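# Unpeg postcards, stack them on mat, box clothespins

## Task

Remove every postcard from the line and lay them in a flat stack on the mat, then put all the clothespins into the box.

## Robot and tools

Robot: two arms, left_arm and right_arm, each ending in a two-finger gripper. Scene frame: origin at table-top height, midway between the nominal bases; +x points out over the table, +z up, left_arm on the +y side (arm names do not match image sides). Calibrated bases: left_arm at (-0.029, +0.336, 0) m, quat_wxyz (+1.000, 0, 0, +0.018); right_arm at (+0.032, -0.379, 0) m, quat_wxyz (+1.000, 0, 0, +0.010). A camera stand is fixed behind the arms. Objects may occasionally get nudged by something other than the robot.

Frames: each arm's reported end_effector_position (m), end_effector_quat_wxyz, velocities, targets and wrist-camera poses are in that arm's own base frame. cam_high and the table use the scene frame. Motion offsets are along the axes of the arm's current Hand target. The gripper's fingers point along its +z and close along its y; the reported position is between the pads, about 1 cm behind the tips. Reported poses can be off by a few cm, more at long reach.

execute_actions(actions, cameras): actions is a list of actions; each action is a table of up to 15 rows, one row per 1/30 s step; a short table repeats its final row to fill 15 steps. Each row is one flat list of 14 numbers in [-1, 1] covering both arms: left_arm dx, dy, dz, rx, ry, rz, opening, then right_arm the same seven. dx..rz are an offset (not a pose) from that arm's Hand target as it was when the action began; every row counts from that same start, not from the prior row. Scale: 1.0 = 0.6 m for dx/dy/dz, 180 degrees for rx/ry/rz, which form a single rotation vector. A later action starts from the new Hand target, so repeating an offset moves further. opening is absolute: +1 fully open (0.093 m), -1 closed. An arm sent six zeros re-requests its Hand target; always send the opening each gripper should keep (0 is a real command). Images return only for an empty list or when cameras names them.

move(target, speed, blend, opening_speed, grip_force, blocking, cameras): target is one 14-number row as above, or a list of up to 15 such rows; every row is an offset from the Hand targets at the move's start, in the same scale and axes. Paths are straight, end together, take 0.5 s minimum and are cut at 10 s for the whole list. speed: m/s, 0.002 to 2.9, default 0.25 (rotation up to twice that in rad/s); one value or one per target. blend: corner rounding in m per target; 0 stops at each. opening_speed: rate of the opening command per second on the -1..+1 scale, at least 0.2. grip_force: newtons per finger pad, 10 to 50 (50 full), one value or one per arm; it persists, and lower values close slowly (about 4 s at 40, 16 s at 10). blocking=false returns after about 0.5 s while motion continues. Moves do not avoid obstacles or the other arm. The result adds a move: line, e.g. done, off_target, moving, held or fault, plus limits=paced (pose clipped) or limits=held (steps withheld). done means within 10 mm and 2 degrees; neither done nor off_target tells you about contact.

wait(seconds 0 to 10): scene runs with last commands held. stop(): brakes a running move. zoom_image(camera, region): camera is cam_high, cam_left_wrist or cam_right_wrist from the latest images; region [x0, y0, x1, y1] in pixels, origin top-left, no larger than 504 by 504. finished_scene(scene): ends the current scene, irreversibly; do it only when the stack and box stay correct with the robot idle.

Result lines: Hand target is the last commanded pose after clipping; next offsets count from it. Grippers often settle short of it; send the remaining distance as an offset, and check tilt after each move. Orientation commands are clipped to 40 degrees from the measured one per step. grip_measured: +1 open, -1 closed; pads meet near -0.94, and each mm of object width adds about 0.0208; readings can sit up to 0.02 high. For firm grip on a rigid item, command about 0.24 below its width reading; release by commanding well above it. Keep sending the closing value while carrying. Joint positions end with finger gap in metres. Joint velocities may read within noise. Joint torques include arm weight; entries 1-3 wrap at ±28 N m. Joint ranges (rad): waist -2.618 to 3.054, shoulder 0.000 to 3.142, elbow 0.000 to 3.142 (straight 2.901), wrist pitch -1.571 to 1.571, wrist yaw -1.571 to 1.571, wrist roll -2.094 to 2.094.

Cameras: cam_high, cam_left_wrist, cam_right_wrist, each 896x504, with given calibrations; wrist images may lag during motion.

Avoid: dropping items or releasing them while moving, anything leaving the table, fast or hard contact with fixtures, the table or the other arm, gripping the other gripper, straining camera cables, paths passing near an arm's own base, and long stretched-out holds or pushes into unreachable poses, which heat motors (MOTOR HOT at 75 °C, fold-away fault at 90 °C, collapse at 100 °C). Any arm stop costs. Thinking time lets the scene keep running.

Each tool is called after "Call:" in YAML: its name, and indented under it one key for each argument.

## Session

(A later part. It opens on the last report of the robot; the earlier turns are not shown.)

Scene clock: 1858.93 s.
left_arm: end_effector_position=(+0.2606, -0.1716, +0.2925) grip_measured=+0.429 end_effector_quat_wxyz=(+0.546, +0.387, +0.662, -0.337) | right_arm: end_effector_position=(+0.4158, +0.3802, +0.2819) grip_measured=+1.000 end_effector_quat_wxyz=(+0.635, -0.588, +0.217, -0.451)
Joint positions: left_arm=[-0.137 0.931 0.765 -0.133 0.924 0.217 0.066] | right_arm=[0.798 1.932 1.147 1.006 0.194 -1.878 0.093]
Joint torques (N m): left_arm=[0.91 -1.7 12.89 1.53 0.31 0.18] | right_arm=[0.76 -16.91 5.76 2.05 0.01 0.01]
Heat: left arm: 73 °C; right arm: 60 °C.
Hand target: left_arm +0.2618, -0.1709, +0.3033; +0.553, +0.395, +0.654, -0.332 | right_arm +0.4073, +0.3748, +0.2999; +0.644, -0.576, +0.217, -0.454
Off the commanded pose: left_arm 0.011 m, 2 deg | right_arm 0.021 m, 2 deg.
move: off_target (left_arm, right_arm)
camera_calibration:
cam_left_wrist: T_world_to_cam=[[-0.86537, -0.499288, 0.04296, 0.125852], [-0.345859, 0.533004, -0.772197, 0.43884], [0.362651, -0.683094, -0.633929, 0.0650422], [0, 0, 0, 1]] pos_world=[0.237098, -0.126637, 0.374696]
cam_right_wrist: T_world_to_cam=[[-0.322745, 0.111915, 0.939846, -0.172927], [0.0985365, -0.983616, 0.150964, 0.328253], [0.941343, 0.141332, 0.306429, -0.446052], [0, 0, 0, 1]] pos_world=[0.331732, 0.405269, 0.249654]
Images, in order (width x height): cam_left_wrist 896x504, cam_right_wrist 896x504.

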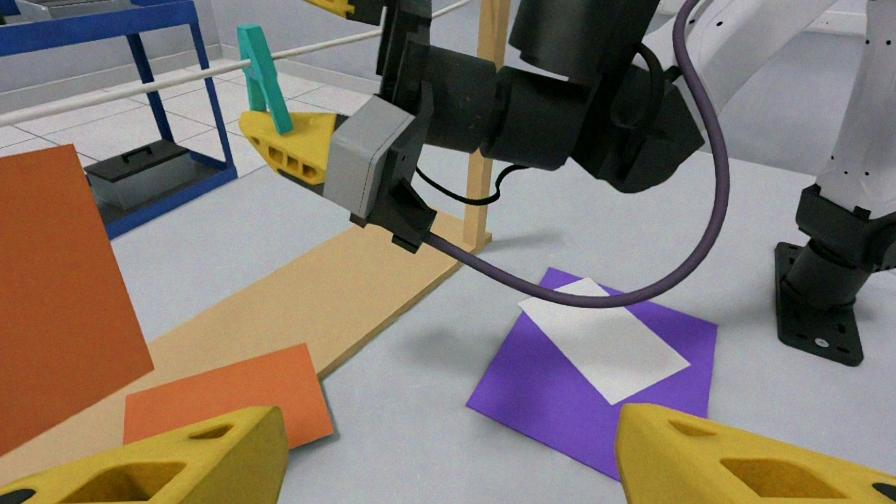

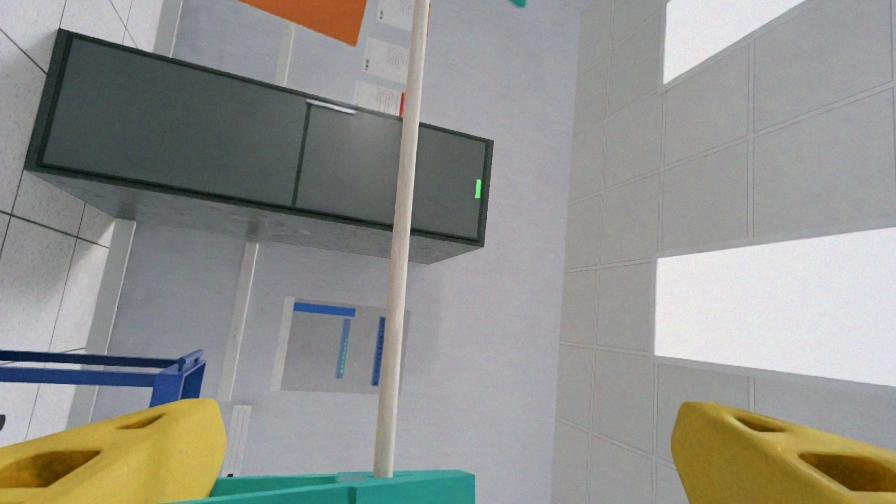

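Call:
move:
  target:
    - [0,0,0,0,0,0,0.43, -0.0428,0.049,-0.1805,0,0,0,1]
    - [0,0,0,0,0,0,0.43, -0.0787,0.0842,-0.1445,-0.1358,-0.1546,0.6041,1]
  speed: [0.1,0.15]
  cameras: ["all"]

Call:
zoom_image:
  camera: "cam_left_wrist"
  region: [150, 0, 600, 300]

Scene clock: 1904.40 s.
left_arm: end_effector_position=(+0.2606, -0.1716, +0.2925) grip_measured=+0.429 end_effector_quat_wxyz=(+0.546, +0.387, +0.662, -0.337) | right_arm: end_effector_position=(+0.3257, +0.3614, +0.2187) grip_measured=+1.000 end_effector_quat_wxyz=(+0.649, -0.347, +0.531, +0.420)
Joint positions: left_arm=[-0.137 0.931 0.765 -0.133 0.924 0.217 0.066] | right_arm=[0.683 1.884 0.759 1.345 -0.459 0.094 0.093]
Joint torques (N m): left_arm=[0.91 -1.7 12.89 1.53 0.32 0.18] | right_arm=[-0.9 -7.84 7.75 2.06 -0.14 0.04]
Heat: left arm: 74 °C; right arm: 66 °C.
Hand target: left_arm +0.2618, -0.1709, +0.3033; +0.553, +0.395, +0.654, -0.332 | right_arm +0.3312, +0.3632, +0.2201; +0.650, -0.345, +0.526, +0.426
Off the commanded pose: left_arm 0.011 m, 2 deg | right_arm 0.006 m, 1 deg.
move: off_target (left_arm)
camera_calibration:
cam_left_wrist: T_world_to_cam=[[-0.86537, -0.499288, 0.04296, 0.125852], [-0.345859, 0.533004, -0.772197, 0.43884], [0.362651, -0.683094, -0.633929, 0.0650422], [0, 0, 0, 1]] pos_world=[0.237098, -0.126637, 0.374696]
cam_right_wrist: T_world_to_cam=[[0.913324, -0.406803, 0.0187297, -0.154172], [-0.0830216, -0.231026, -0.969399, 0.360343], [0.398681, 0.88382, -0.244775, -0.310312], [0, 0, 0, 1]] pos_world=[0.294441, 0.294792, 0.276247]

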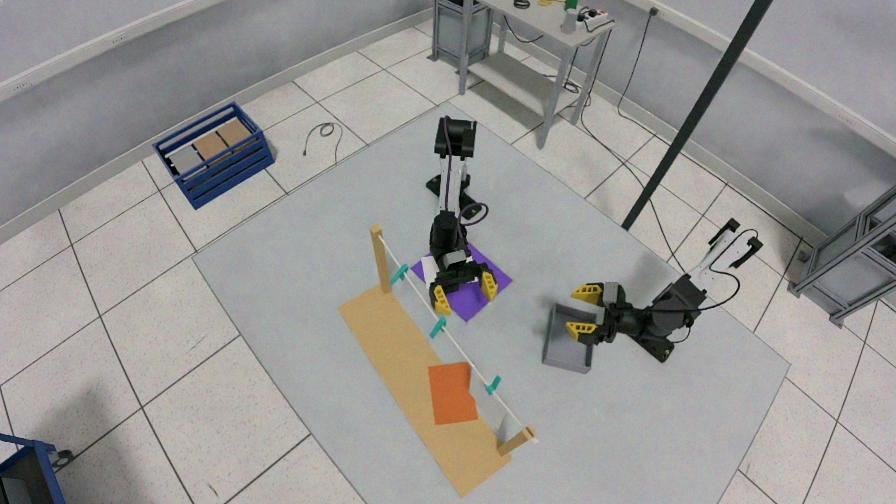

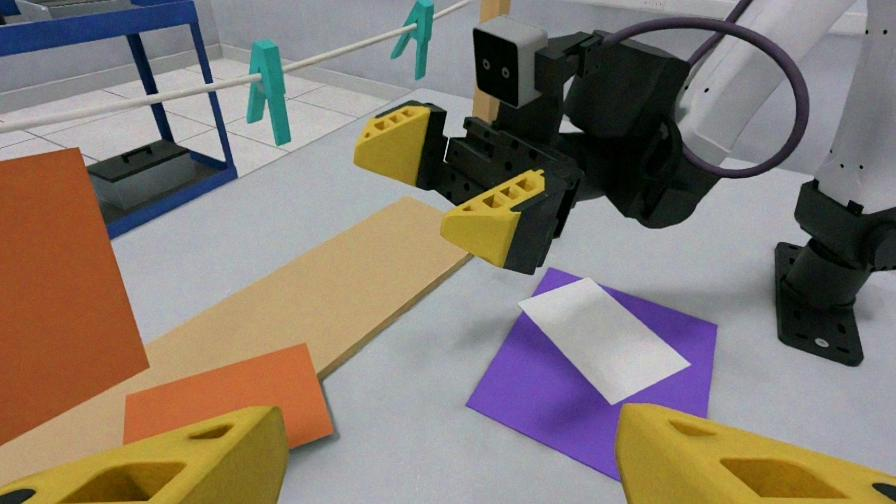

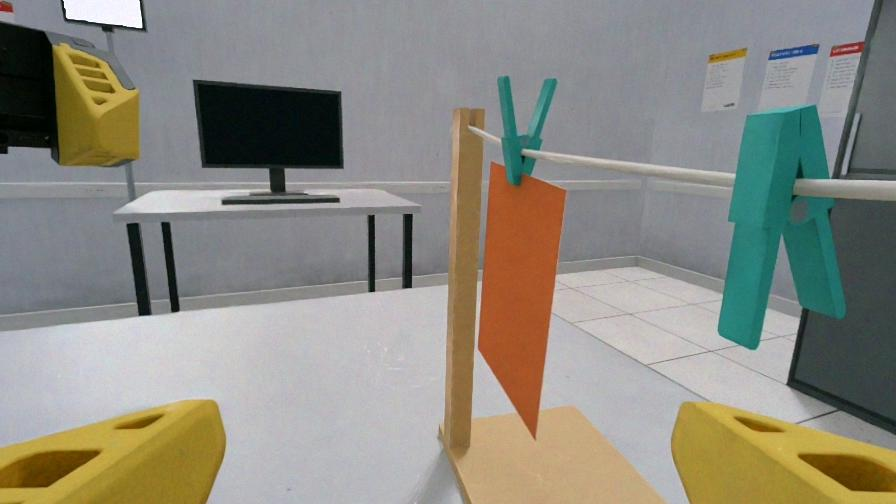

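Scaled by 1.120 from the camera's 896x504 image, which has a finer 1280x720 frame.

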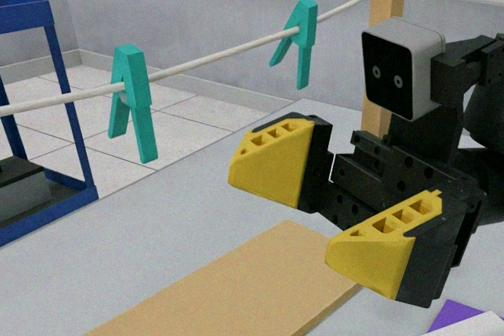

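Call:
move:
  target:
    - [0,0,0,0,0,0,0.43, 0.03,0,0,0,0,0,1]
    - [0,0,0,0,0,0,0.43, 0.03,-0.1463,0.075,0,0,0,1]
  speed: [0.1,0.1]
  cameras: ["cam_right_wrist","cam_left_wrist"]

Call:
zoom_image:
  camera: "cam_left_wrist"
  region: [150, 0, 600, 300]

Scene clock: 1930.33 s.
left_arm: end_effector_position=(+0.2606, -0.1716, +0.2925) grip_measured=+0.429 end_effector_quat_wxyz=(+0.546, +0.387, +0.662, -0.337) | right_arm: end_effector_position=(+0.4242, +0.3699, +0.2190) grip_measured=+1.000 end_effector_quat_wxyz=(+0.658, -0.345, +0.520, +0.420)
Joint positions: left_arm=[-0.137 0.931 0.765 -0.133 0.924 0.217 0.066] | right_arm=[0.551 2.148 1.156 1.259 -0.586 0.132 0.093]
Joint torques (N m): left_arm=[0.91 -1.72 12.89 1.53 0.32 0.18] | right_arm=[-0.57 -10.61 8.43 1.82 -0.09 0.03]
Heat: left arm: 74 °C; right arm: 63 °C.
Hand target: left_arm +0.2618, -0.1709, +0.3033; +0.553, +0.395, +0.654, -0.332 | right_arm +0.4308, +0.3719, +0.2119; +0.650, -0.345, +0.526, +0.426
Off the commanded pose: left_arm 0.011 m, 2 deg | right_arm 0.010 m, 1 deg.
move: off_target (left_arm)
camera_calibration:
cam_left_wrist: T_world_to_cam=[[-0.86537, -0.499288, 0.04296, 0.125852], [-0.345859, 0.533004, -0.772197, 0.43884], [0.362651, -0.683094, -0.633929, 0.0650422], [0, 0, 0, 1]] pos_world=[0.237098, -0.126637, 0.374696]
cam_right_wrist: T_world_to_cam=[[0.912117, -0.408677, 0.032024, -0.242347], [-0.0617867, -0.214287, -0.974815, 0.356828], [0.405247, 0.887166, -0.220705, -0.366297], [0, 0, 0, 1]] pos_world=[0.391537, 0.302388, 0.274758]
Images, in order (width x height): cam_left_wrist 896x504, cam_right_wrist 896x504.

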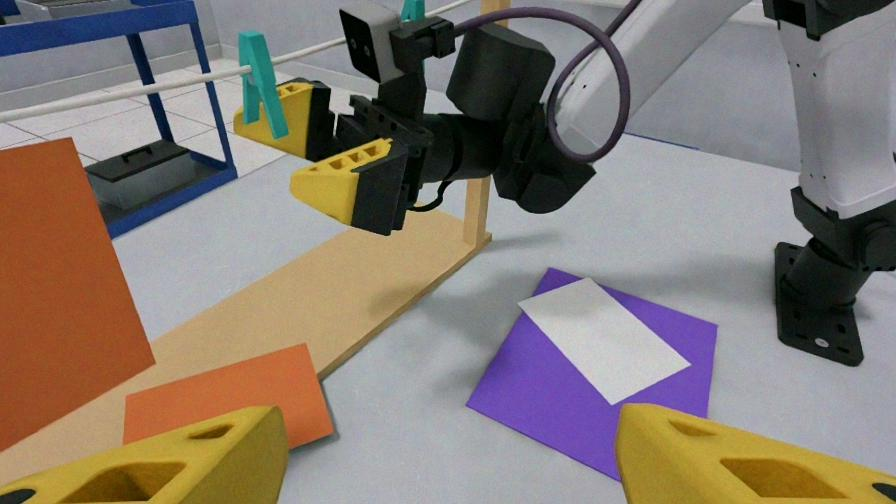

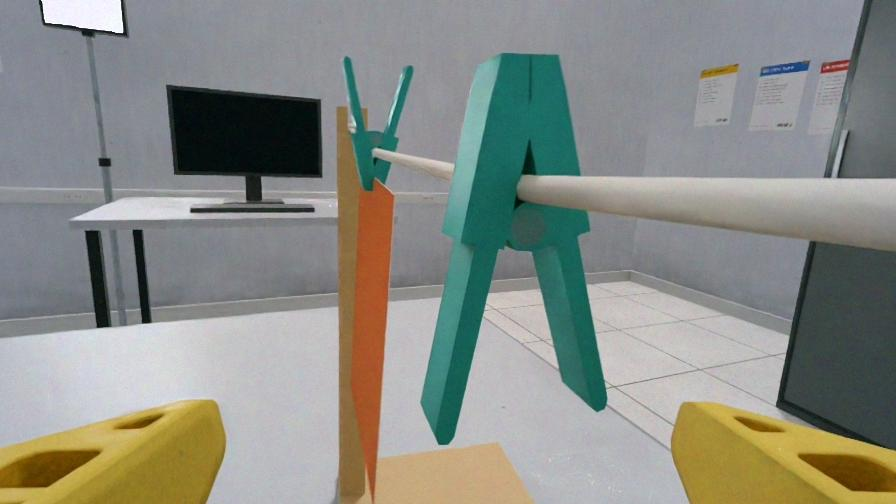

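Scaled by 1.120 from the camera's 896x504 image, which has a finer 1280x720 frame.

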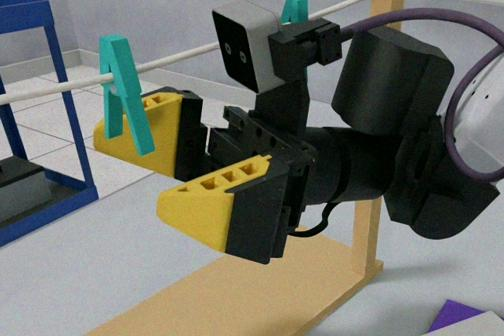

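Call:
move:
  target: [0,0,0,0,0,0,0.43, -0.082,-0.0193,0,0,0,0,1]
  speed: 0.08
  cameras: ["cam_right_wrist","cam_left_wrist"]

Call:
zoom_image:
  camera: "cam_left_wrist"
  region: [150, 0, 600, 300]

Scene clock: 1948.90 s.
left_arm: end_effector_position=(+0.2606, -0.1716, +0.2925) grip_measured=+0.429 end_effector_quat_wxyz=(+0.546, +0.387, +0.662, -0.337) | right_arm: end_effector_position=(+0.4340, +0.3644, +0.2306) grip_measured=+1.000 end_effector_quat_wxyz=(+0.637, -0.350, +0.540, +0.425)
Joint positions: left_arm=[-0.137 0.931 0.765 -0.133 0.924 0.217 0.066] | right_arm=[0.523 2.101 1.199 1.115 -0.63 0.14 0.093]
Joint torques (N m): left_arm=[0.91 -1.72 12.89 1.53 0.32 0.18] | right_arm=[-1.42 -17.5 8.7 1.75 0.01 0.09]
Heat: left arm: 74 °C; right arm: 61 °C.
Hand target: left_arm +0.2618, -0.1709, +0.3033; +0.553, +0.395, +0.654, -0.332 | right_arm +0.4372, +0.3581, +0.2600; +0.650, -0.345, +0.526, +0.426
Off the commanded pose: left_arm 0.011 m, 2 deg | right_arm 0.030 m, 2 deg.
move: off_target (left_arm, right_arm)
camera_calibration:
cam_left_wrist: T_world_to_cam=[[-0.86537, -0.499288, 0.04296, 0.125852], [-0.345859, 0.533004, -0.772197, 0.43884], [0.362651, -0.683094, -0.633929, 0.0650422], [0, 0, 0, 1]] pos_world=[0.237098, -0.126637, 0.374696]
cam_right_wrist: T_world_to_cam=[[0.919187, -0.393821, 0.00103871, -0.255181], [-0.105156, -0.247976, -0.963042, 0.396011], [0.379524, 0.885106, -0.269348, -0.339718], [0, 0, 0, 1]] pos_world=[0.405133, 0.298392, 0.290138]
Images, in order (width x height): cam_left_wrist 896x504, cam_right_wrist 896x504.

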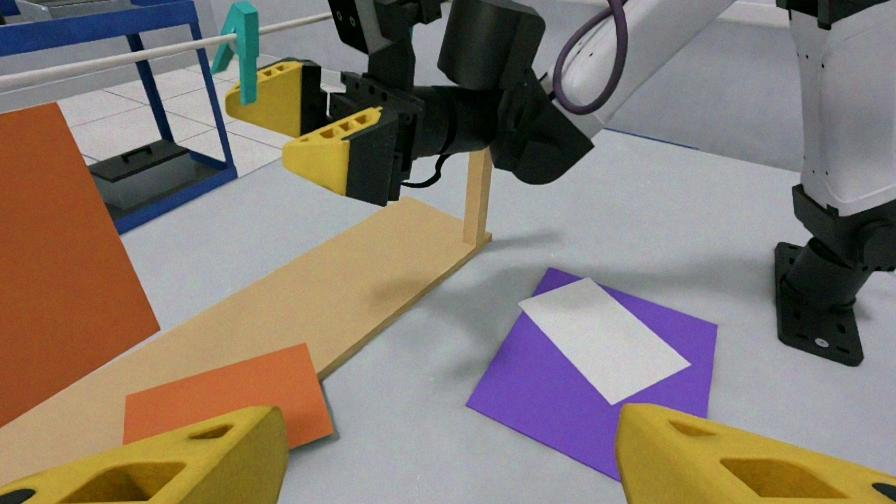

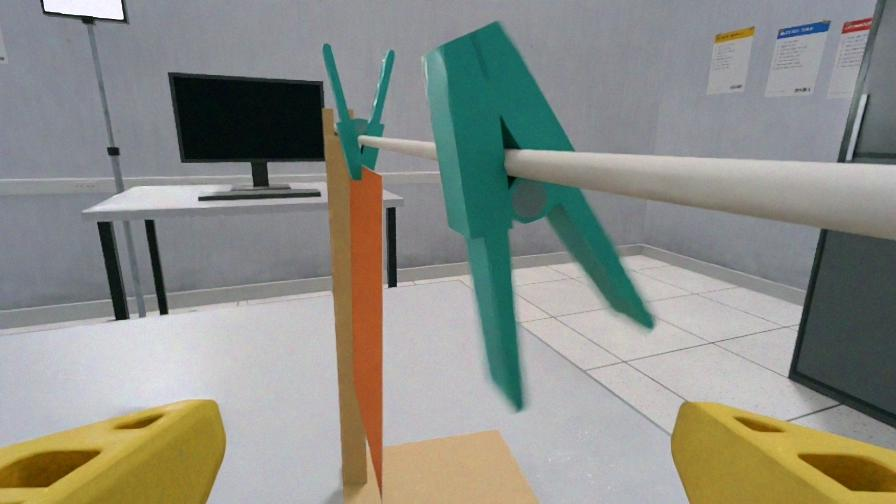

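Scaled by 1.120 from the camera's 896x504 image, which has a finer 1280x720 frame.

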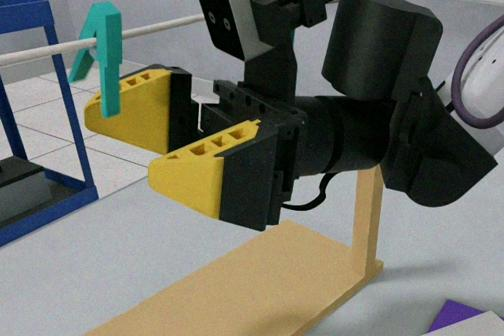

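Call:
move:
  target: [0,0,0,0,0,0,0.43, 0.075,0.0,0,0.025,0,0,1]
  speed: 0.08
  cameras: ["cam_right_wrist","cam_left_wrist"]

Call:
zoom_image:
  camera: "cam_left_wrist"
  region: [150, 0, 600, 300]

Scene clock: 1983.00 s.
left_arm: end_effector_position=(+0.2606, -0.1716, +0.2925) grip_measured=+0.429 end_effector_quat_wxyz=(+0.546, +0.387, +0.662, -0.337) | right_arm: end_effector_position=(+0.4396, +0.3645, +0.2335) grip_measured=+1.000 end_effector_quat_wxyz=(+0.671, -0.322, +0.530, +0.407)
Joint positions: left_arm=[-0.137 0.931 0.765 -0.133 0.924 0.217 0.066] | right_arm=[0.542 2.132 1.193 1.211 -0.532 0.14 0.093]
Joint torques (N m): left_arm=[0.91 -1.72 12.89 1.53 0.32 0.18] | right_arm=[0.59 -10.92 5.29 1.99 0.21 -0.12]
Heat: left arm: 75 °C; right arm: 67 °C. Fold the left arm in close to its base, or ease its load, before you think long.
Hand target: left_arm +0.2618, -0.1709, +0.3033; +0.553, +0.395, +0.654, -0.332 | right_arm +0.4409, +0.3667, +0.2159; +0.663, -0.319, +0.543, +0.405
Off the commanded pose: left_arm 0.011 m, 2 deg | right_arm 0.018 m, 2 deg.
MOTOR HOT: joint 3 (elbow) of the left arm reports 75 °C; the controller's stop level is 90 °C. To cool a motor, set the load down, stop pushing, or move to a pose that needs little force.
move: off_target (left_arm, right_arm)
camera_calibration:
cam_left_wrist: T_world_to_cam=[[-0.86537, -0.499288, 0.04296, 0.125852], [-0.345859, 0.533004, -0.772197, 0.43884], [0.362651, -0.683094, -0.633929, 0.0650422], [0, 0, 0, 1]] pos_world=[0.237098, -0.126637, 0.374696]
cam_right_wrist: T_world_to_cam=[[0.886739, -0.46204, 0.0145834, -0.224406], [-0.0841457, -0.192351, -0.977712, 0.373232], [0.454547, 0.865749, -0.209444, -0.381045], [0, 0, 0, 1]] pos_world=[0.403598, 0.297997, 0.288378]
Images, in order (width x height): cam_left_wrist 896x504, cam_right_wrist 896x504.

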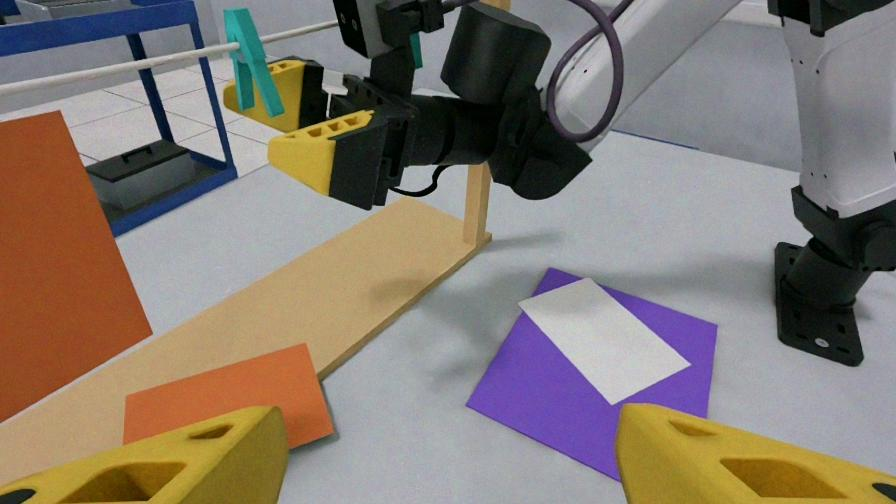

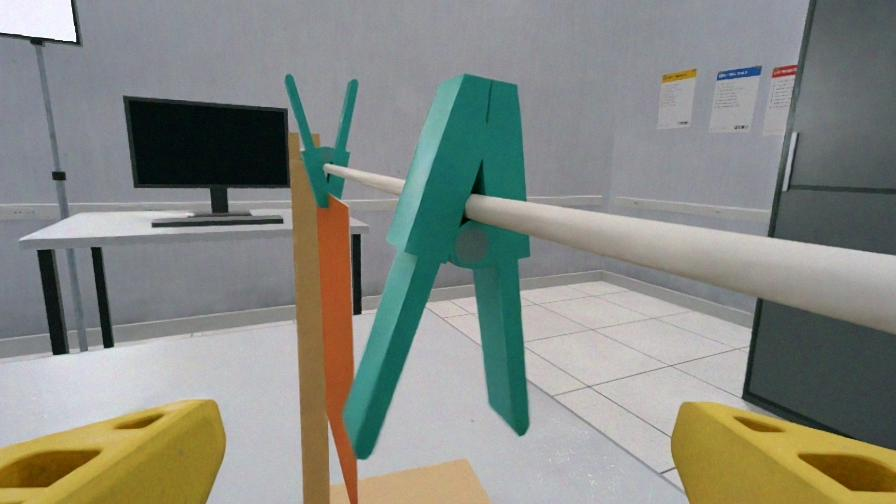

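Scaled by 1.120 from the camera's 896x504 image, which has a finer 1280x720 frame.

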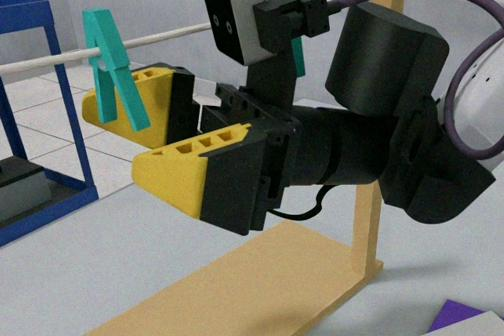

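Call:
move:
  target: [0.12,0,0,0,0.22,0,0.43, -0.055,0.0,0,0,-0.085,0,1]
  speed: 0.1
  cameras: ["cam_right_wrist","cam_left_wrist","cam_high"]

Call:
zoom_image:
  camera: "cam_left_wrist"
  region: [150, 0, 600, 300]

Scene clock: 2012.27 s.
left_arm: end_effector_position=(+0.2541, -0.1591, +0.2254) grip_measured=+0.429 end_effector_quat_wxyz=(+0.294, +0.475, +0.808, -0.186) | right_arm: end_effector_position=(+0.4405, +0.3604, +0.2374) grip_measured=+1.000 end_effector_quat_wxyz=(+0.710, -0.272, +0.482, +0.436)
Joint positions: left_arm=[-0.292 1.218 1.198 -1.012 0.49 0.634 0.066] | right_arm=[0.551 2.246 1.213 1.481 -0.47 0.251 0.093]
Joint torques (N m): left_arm=[-0.42 -3.51 11.85 1.06 0.22 0.18] | right_arm=[0.47 -10.97 7.97 2.54 0.28 0.15]
Heat: left arm: 76 °C; right arm: 68 °C. Fold the left arm in close to its base, or ease its load, before you think long.
Hand target: left_arm +0.2563, -0.1602, +0.2323; +0.299, +0.484, +0.803, -0.179 | right_arm +0.4384, +0.3602, +0.2480; +0.729, -0.262, +0.450, +0.444
Off the commanded pose: left_arm 0.007 m, 1 deg | right_arm 0.011 m, 5 deg.
MOTOR HOT: still on. Joint 3 (elbow) of the left arm reports 76 °C.
joint sent to its limit (right arm) — joint 4 (wrist pitch), upper limit. The joint targets still meet the commanded pose.
move: off_target (right_arm)
camera_calibration:
cam_left_wrist: T_world_to_cam=[[-0.859877, -0.51022, 0.0169363, 0.132073], [-0.5028, 0.8407, -0.201038, 0.338179], [0.0883354, -0.181384, -0.979437, 0.260818], [0, 0, 0, 1]] pos_world=[0.260564, -0.169613, 0.321205]
cam_right_wrist: T_world_to_cam=[[0.879926, -0.474723, -0.0191951, -0.211587], [-0.0392602, -0.0323891, -0.998704, 0.303898], [0.473486, 0.879539, -0.0471378, -0.428912], [0, 0, 0, 1]] pos_world=[0.401196, 0.286643, 0.279225]

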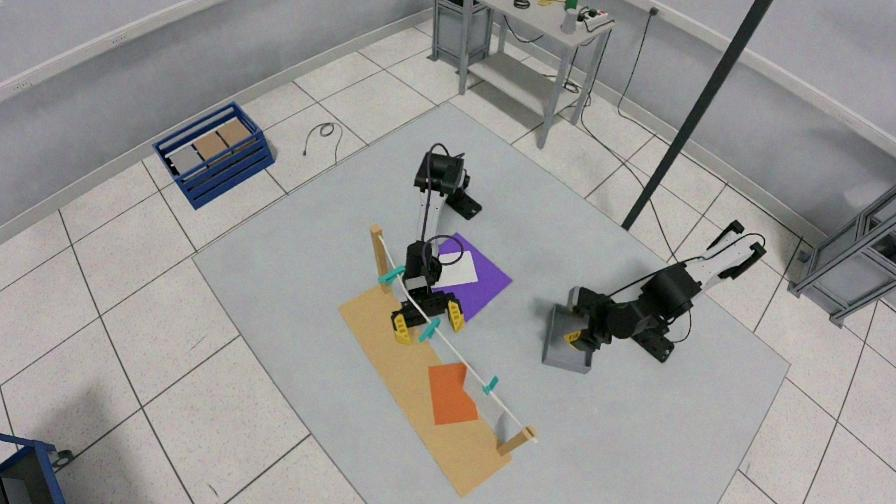

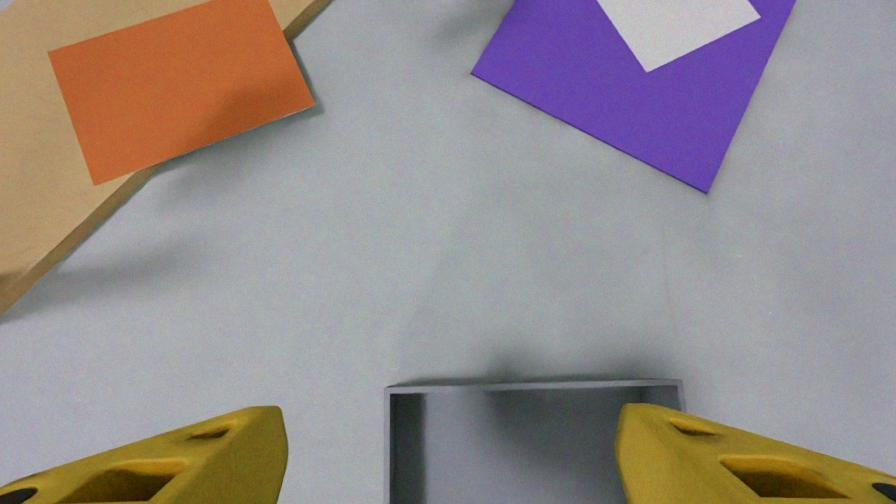

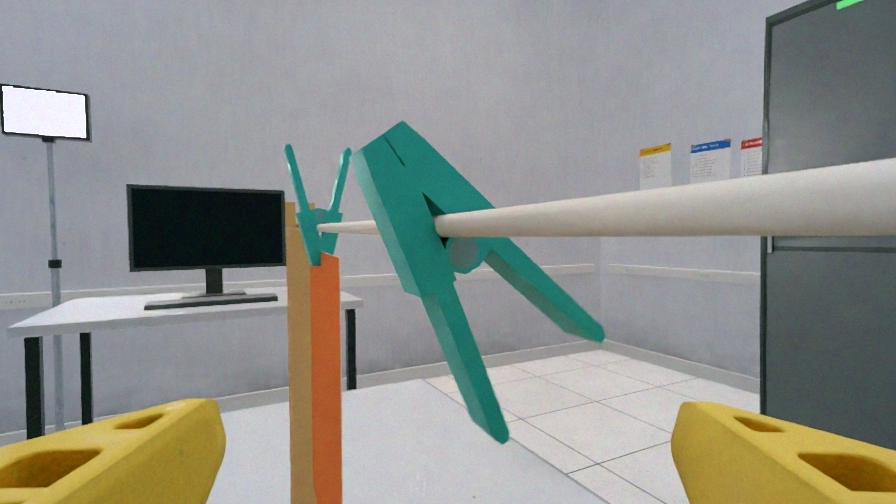

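Scaled by 1.120 from the camera's 896x504 image, which has a finer 1280x720 frame.

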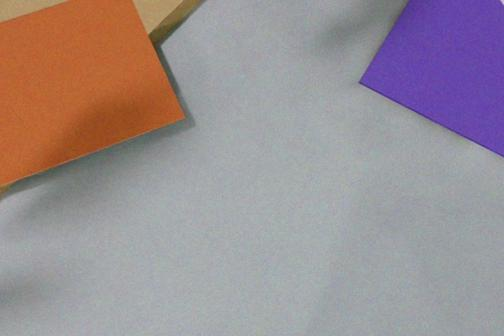

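Call:
move:
  target:
    - [0,0,0,0,0,0,0.43, 0.06,0.0281,-0.0485,0,0,0,1]
    - [0,0,0,0,0,0,0.43, -0.0333,0.1875,-0.1373,0.2826,0.1382,-0.0738,0.3]
  speed: [0.08,0.15]
  cameras: ["cam_right_wrist","cam_high"]

Scene clock: 2053.27 s.
left_arm: end_effector_position=(+0.2540, -0.1589, +0.2253) grip_measured=+0.429 end_effector_quat_wxyz=(+0.294, +0.475, +0.808, -0.186) | right_arm: end_effector_position=(+0.3018, +0.3386, +0.2041) grip_measured=+0.303 end_effector_quat_wxyz=(+0.694, -0.087, +0.713, +0.036)
Joint positions: left_arm=[-0.292 1.218 1.198 -1.013 0.489 0.634 0.066] | right_arm=[1.157 1.755 0.833 0.861 0.982 -0.019 0.06]
Joint torques (N m): left_arm=[-0.43 -3.51 11.85 1.07 0.23 0.17] | right_arm=[0.69 -13.55 8.62 1.83 0.1 0.11]
Heat: left arm: 74 °C; right arm: 67 °C. Fold the left arm in close to its base, or ease its load, before you think long.
Hand target: left_arm +0.2563, -0.1602, +0.2322; +0.299, +0.484, +0.803, -0.179 | right_arm +0.3001, +0.3402, +0.2300; +0.705, -0.061, +0.704, +0.062
Off the commanded pose: left_arm 0.007 m, 2 deg | right_arm 0.026 m, 4 deg.
MOTOR HOT: still on. Joint 3 (elbow) of the left arm reports 74 °C.
move: off_target (right_arm); target 2's new opening was sent with right_arm's hand 0.026 m and 4 deg from that target
camera_calibration:
cam_right_wrist: T_world_to_cam=[[0.178243, -0.980497, 0.0827913, 0.261687], [-0.439688, -0.154636, -0.884738, 0.403569], [0.880286, 0.121296, -0.458676, -0.127697], [0, 0, 0, 1]] pos_world=[0.243211, 0.334479, 0.276816]
Images, in order (width x height): cam_high 896x504, cam_right_wrist 896x504.

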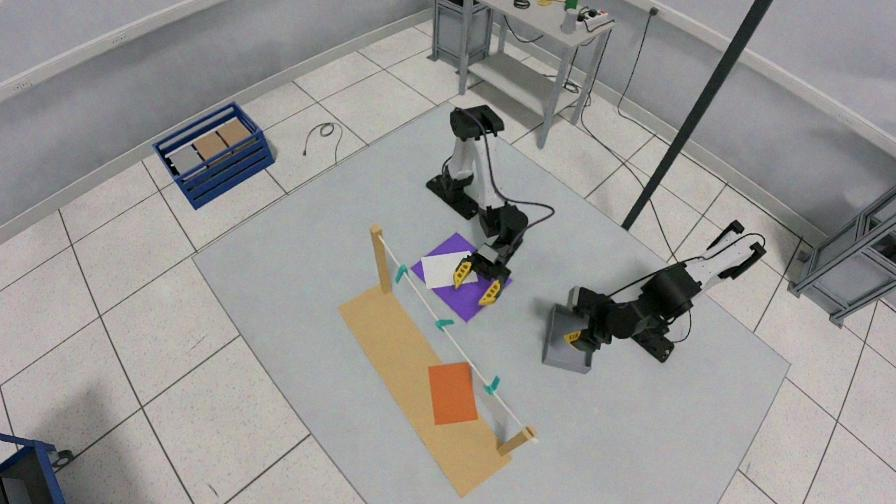

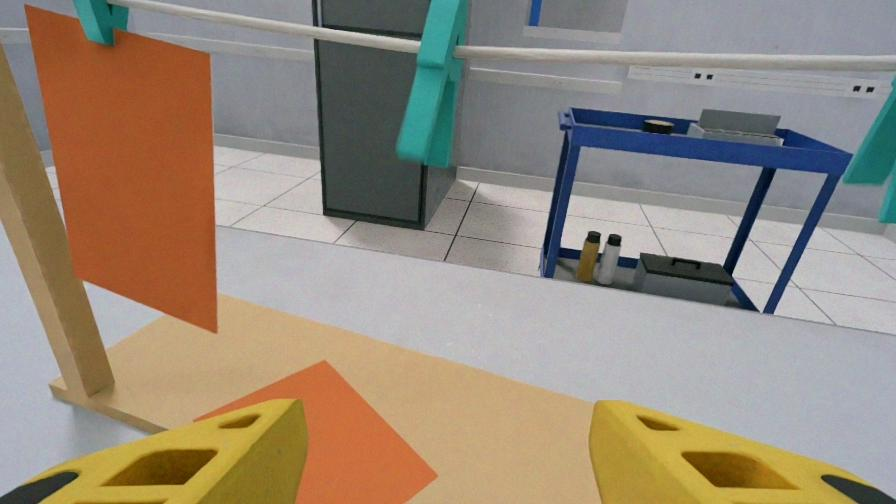

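Call:
move:
  target: [0,0,0,0,0,0,0.43, 0.0083,-0.0148,0.214,0,0,0,0.3]
  speed: 0.1
  cameras: ["cam_right_wrist","cam_high"]

Call:
zoom_image:
  camera: "cam_high"
  region: [360, 230, 560, 390]

Scene clock: 2079.33 s.
left_arm: end_effector_position=(+0.2540, -0.1589, +0.2253) grip_measured=+0.429 end_effector_quat_wxyz=(+0.294, +0.475, +0.808, -0.186) | right_arm: end_effector_position=(+0.4222, +0.3477, +0.2271) grip_measured=+0.303 end_effector_quat_wxyz=(+0.706, -0.064, +0.704, +0.053)
Joint positions: left_arm=[-0.292 1.218 1.198 -1.013 0.489 0.634 0.066] | right_arm=[0.896 1.96 1.174 0.789 0.73 -0.018 0.06]
Joint torques (N m): left_arm=[-0.43 -3.51 11.85 1.06 0.23 0.18] | right_arm=[-0.34 -9.99 9.43 1.93 -0.17 0.12]
Heat: left arm: 74 °C; right arm: 65 °C. Fold the left arm in close to its base, or ease its load, before you think long.
Hand target: left_arm +0.2563, -0.1602, +0.2322; +0.299, +0.484, +0.803, -0.179 | right_arm +0.4281, +0.3538, +0.2253; +0.705, -0.061, +0.704, +0.062
Off the commanded pose: left_arm 0.007 m, 2 deg | right_arm 0.009 m, 1 deg.
MOTOR HOT: still on. Joint 3 (elbow) of the left arm reports 74 °C.
move: done
camera_calibration:
cam_right_wrist: T_world_to_cam=[[0.167752, -0.985354, 0.0305962, 0.265198], [-0.417959, -0.0991958, -0.903034, 0.453901], [0.892844, 0.138698, -0.428478, -0.242475], [0, 0, 0, 1]] pos_world=[0.361717, 0.339969, 0.297879]
Images, in order (width x height): cam_high 896x504, cam_right_wrist 896x504.

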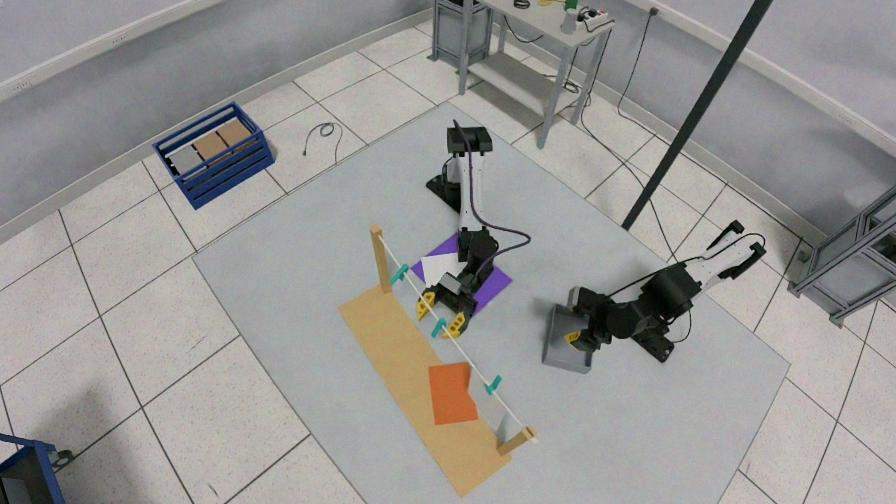

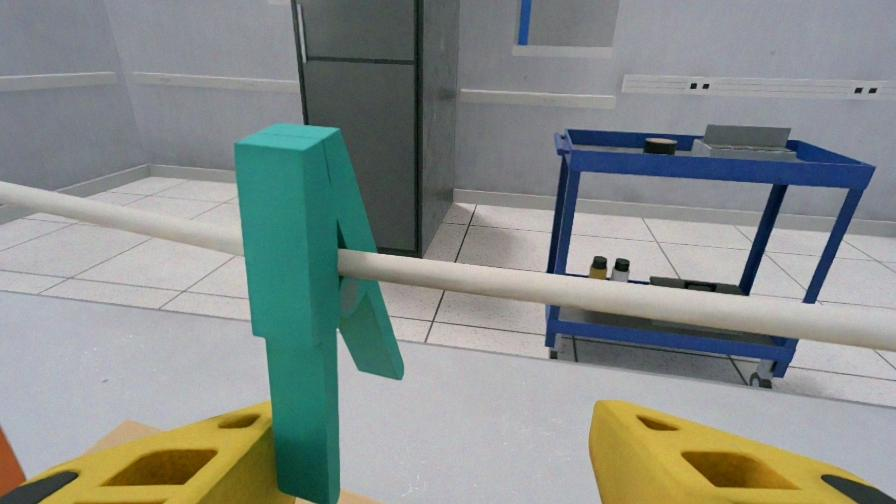

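Scaled by 2.520 from the camera's 896x504 image, which has a finer 1280x720 frame.

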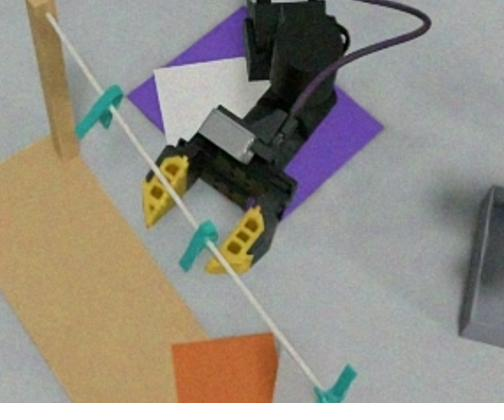

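Call:
move:
  target:
    - [0,0,0,0,0,0,0.43, 0.0,0.0417,0.0,0,0,0,0.3]
    - [0,0,0,0,0,0,0.43, 0.0,0.0417,0.05,0,0,0,0.3]
    - [0,0,0,0,0,0,0.43, -0.045,0.0417,0.05,0,0,0,0.3]
  speed: 0.08
  cameras: ["cam_right_wrist","cam_high"]

Call:
zoom_image:
  camera: "cam_high"
  region: [360, 230, 560, 390]

Scene clock: 2098.00 s.
left_arm: end_effector_position=(+0.2540, -0.1589, +0.2253) grip_measured=+0.429 end_effector_quat_wxyz=(+0.294, +0.475, +0.808, -0.186) | right_arm: end_effector_position=(+0.4506, +0.3820, +0.2323) grip_measured=+0.303 end_effector_quat_wxyz=(+0.696, -0.075, +0.713, +0.043)
Joint positions: left_arm=[-0.292 1.218 1.198 -1.013 0.489 0.634 0.066] | right_arm=[0.894 2.087 1.424 0.625 0.727 -0.018 0.06]
Joint torques (N m): left_arm=[-0.42 -3.51 11.85 1.06 0.24 0.17] | right_arm=[-0.31 -15.68 9.77 1.98 -0.16 0.12]
Heat: left arm: 74 °C; right arm: 63 °C. Fold the left arm in close to its base, or ease its load, before you think long.
Hand target: left_arm +0.2563, -0.1602, +0.2322; +0.299, +0.484, +0.803, -0.179 | right_arm +0.4532, +0.3836, +0.2522; +0.705, -0.062, +0.704, +0.062
Off the commanded pose: left_arm 0.007 m, 2 deg | right_arm 0.020 m, 3 deg.
MOTOR HOT: still on. Joint 3 (elbow) of the left arm reports 74 °C.
move: off_target (right_arm)
camera_calibration:
cam_right_wrist: T_world_to_cam=[[0.169997, -0.983805, 0.0568194, 0.286435], [-0.440123, -0.127387, -0.888856, 0.491316], [0.881699, 0.126096, -0.45465, -0.254476], [0, 0, 0, 1]] pos_world=[0.391917, 0.376472, 0.304737]
Images, in order (width x height): cam_high 896x504, cam_right_wrist 896x504.

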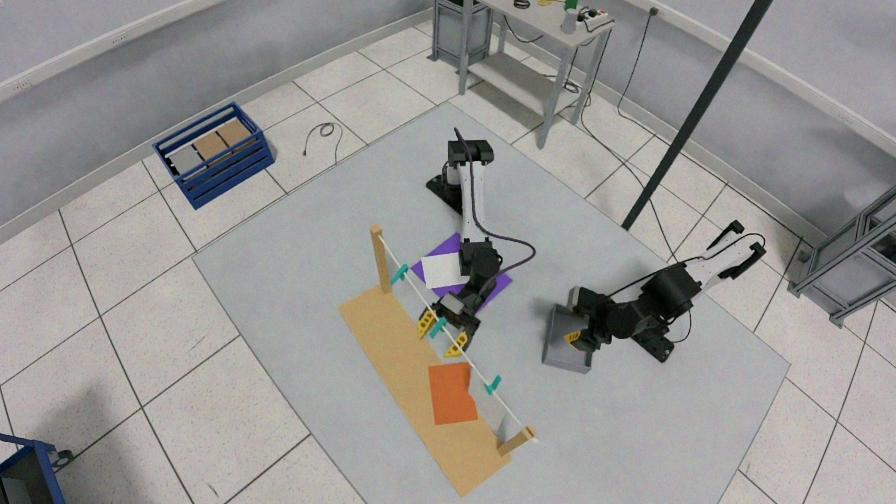

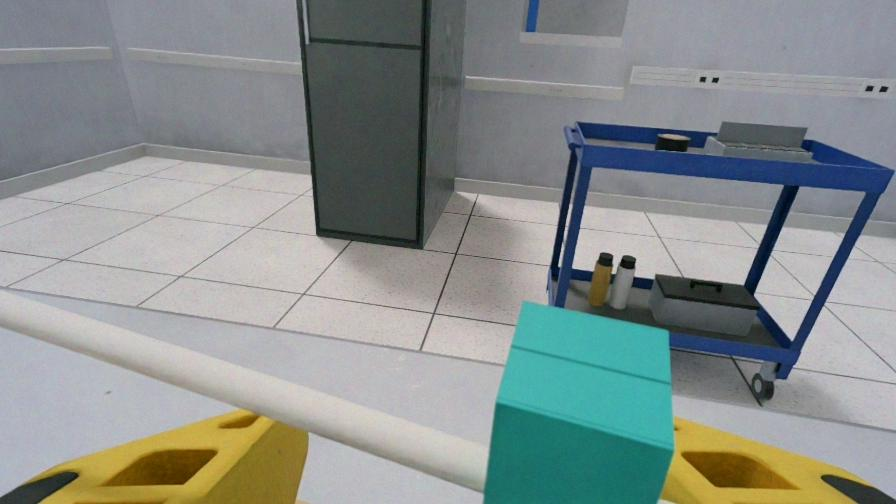

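Scaled by 2.520 from the camera's 896x504 image, which has a finer 1280x720 frame.

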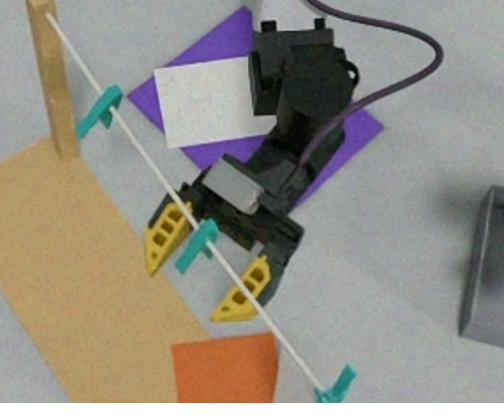

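Call:
execute_actions:
  actions: []

Scene clock: 2136.50 s.
left_arm: end_effector_position=(+0.2540, -0.1589, +0.2253) grip_measured=+0.429 end_effector_quat_wxyz=(+0.294, +0.475, +0.808, -0.186) | right_arm: end_effector_position=(+0.4506, +0.3820, +0.2322) grip_measured=+0.303 end_effector_quat_wxyz=(+0.696, -0.075, +0.713, +0.043)
Joint positions: left_arm=[-0.292 1.218 1.198 -1.013 0.489 0.634 0.066] | right_arm=[0.894 2.087 1.424 0.625 0.727 -0.018 0.06]
Joint velocities: within noise
Joint torques (N m): left_arm=[-0.42 -3.51 11.85 1.06 0.23 0.17] | right_arm=[-0.25 -15.62 9.78 1.99 -0.18 0.12]
Heat: left arm: 74 °C; right arm: 81 °C. Fold the left arm in close to its base, or ease its load, before you think long. Fold the right arm in close to its base, or ease its load, before you think long.
Hand target: left_arm +0.2563, -0.1602, +0.2322; +0.299, +0.484, +0.803, -0.179 | right_arm +0.4532, +0.3836, +0.2522; +0.705, -0.062, +0.704, +0.062
Tool commands: left_gripper/opening=+0.43 right_gripper/opening=+0.3
Off the commanded pose: left_arm 0.007 m, 2 deg | right_arm 0.020 m, 3 deg.
MOTOR HOT: joint 2 (shoulder) of the right arm reports 81 °C; the controller's stop level is 90 °C. To cool a motor, set the load down, stop pushing, or move to a pose that needs little force.
MOTOR HOT: still on. Joint 3 (elbow) of the left arm reports 74 °C.
camera_calibration:
cam_left_wrist: T_world_to_cam=[[-0.859647, -0.510606, 0.0169853, 0.131898], [-0.503269, 0.840636, -0.200128, 0.337848], [0.0879084, -0.180588, -0.979622, 0.261054], [0, 0, 0, 1]] pos_world=[0.260465, -0.169516, 0.321107]
cam_right_wrist: T_world_to_cam=[[0.169964, -0.983793, 0.0571331, 0.286354], [-0.440295, -0.12768, -0.888728, 0.491366], [0.881619, 0.125897, -0.45486, -0.254351], [0, 0, 0, 1]] pos_world=[0.391917, 0.376472, 0.304637]

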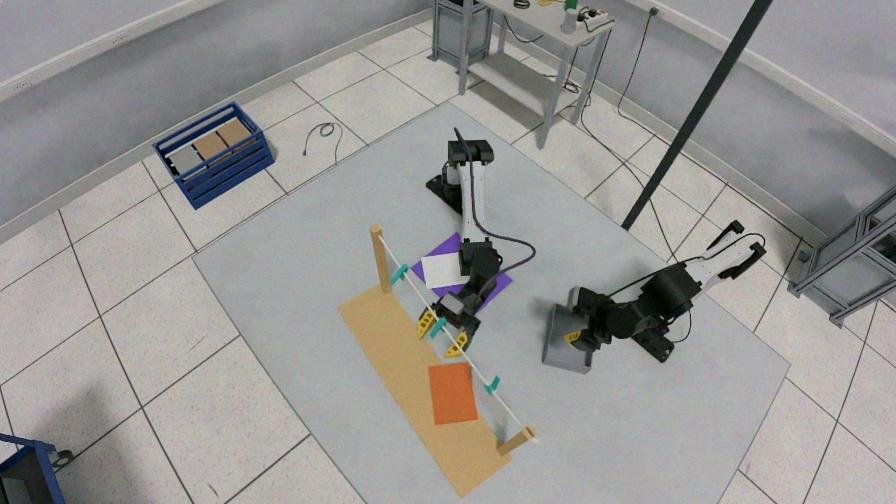

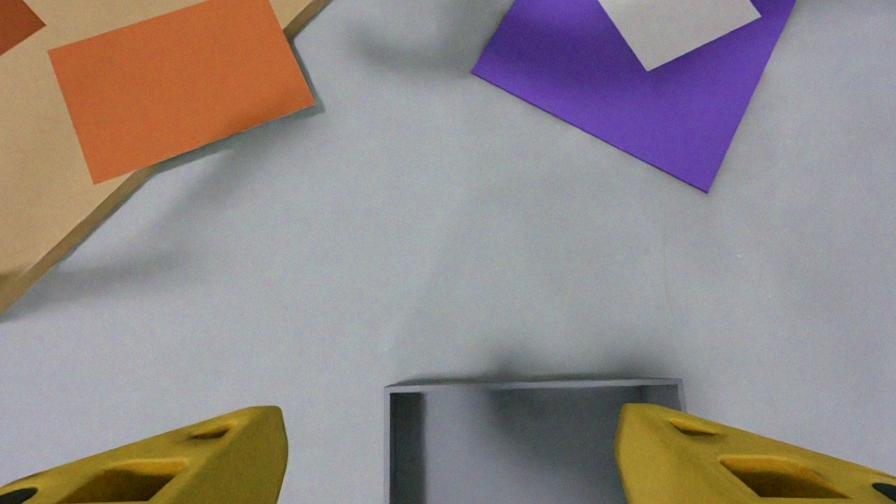

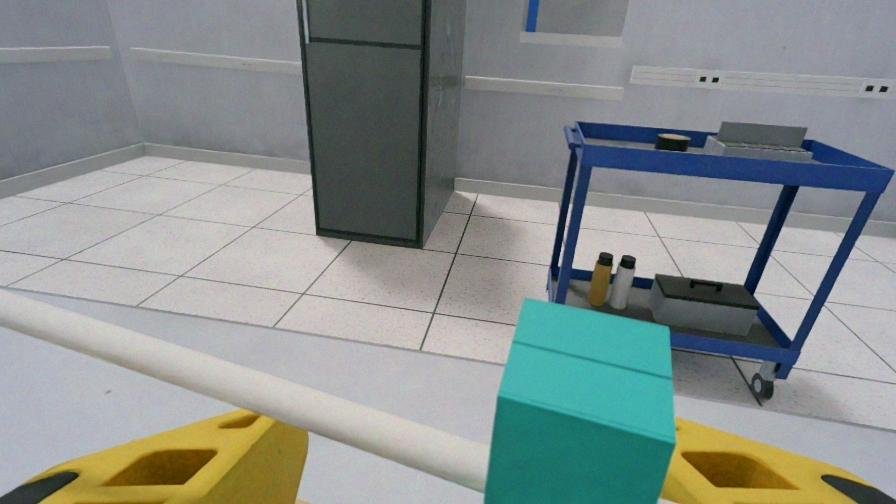

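Call:
move:
  target:
    - [0,0,0,0,0,0,0.43,0,-0.018,0,0,0,0,0.3]
    - [0,0,0,0,0,0,0.43,0,-0.018,0,0,0,0,-1]
  speed: 0.1
  cameras: ["cam_right_wrist"]

Scene clock: 2171.77 s.
left_arm: end_effector_position=(+0.2540, -0.1589, +0.2253) grip_measured=+0.429 end_effector_quat_wxyz=(+0.294, +0.475, +0.808, -0.186) | right_arm: end_effector_position=(+0.4565, +0.3774, +0.2322) grip_measured=-0.923 end_effector_quat_wxyz=(+0.696, -0.075, +0.713, +0.044)
Joint positions: left_arm=[-0.292 1.218 1.198 -1.013 0.489 0.634 0.066] | right_arm=[0.877 2.087 1.424 0.625 0.709 -0.016 0.001]
Joint torques (N m): left_arm=[-0.42 -3.51 11.86 1.06 0.24 0.17] | right_arm=[-0.53 -17.66 6.87 2.06 -0.18 0.08]
Heat: left arm: 74 °C; right arm: 88 °C. Fold the left arm in close to its base, or ease its load, before you think long. Fold the right arm in close to its base, or ease its load, before you think long.
Hand target: left_arm +0.2563, -0.1602, +0.2322; +0.299, +0.484, +0.803, -0.179 | right_arm +0.4551, +0.3730, +0.2522; +0.705, -0.062, +0.704, +0.062
Off the commanded pose: left_arm 0.007 m, 2 deg | right_arm 0.021 m, 3 deg.
MOTOR HOT: still on. Joint 3 (elbow) of the left arm reports 74 °C.
MOTOR HOT: still on. Joint 2 (shoulder) of the right arm reports 88 °C.
move: off_target (right_arm); target 2's new opening was sent with right_arm's hand 0.021 m and 3 deg from that target
camera_calibration:
cam_right_wrist: T_world_to_cam=[[0.17147, -0.983684, 0.0544337, 0.280709], [-0.440662, -0.125996, -0.888787, 0.492966], [0.881144, 0.128413, -0.455077, -0.259569], [0, 0, 0, 1]] pos_world=[0.397816, 0.371573, 0.304738]
Images, in order (width x height): cam_right_wrist 896x504.

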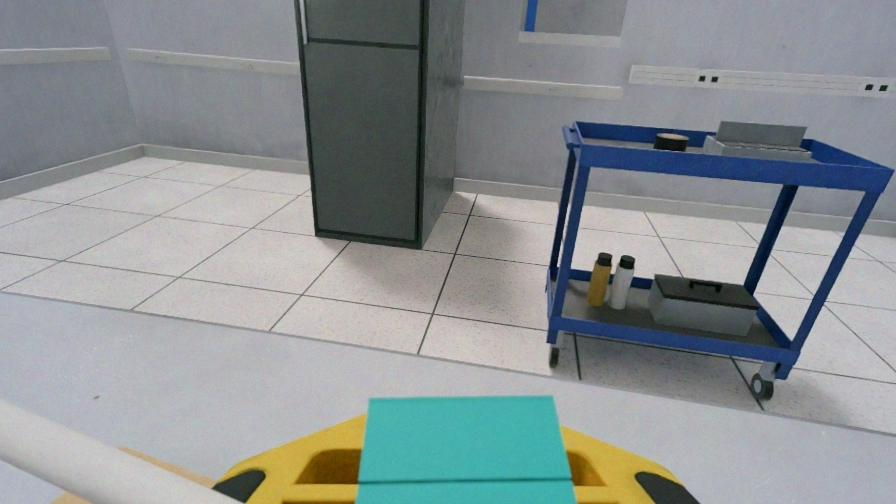

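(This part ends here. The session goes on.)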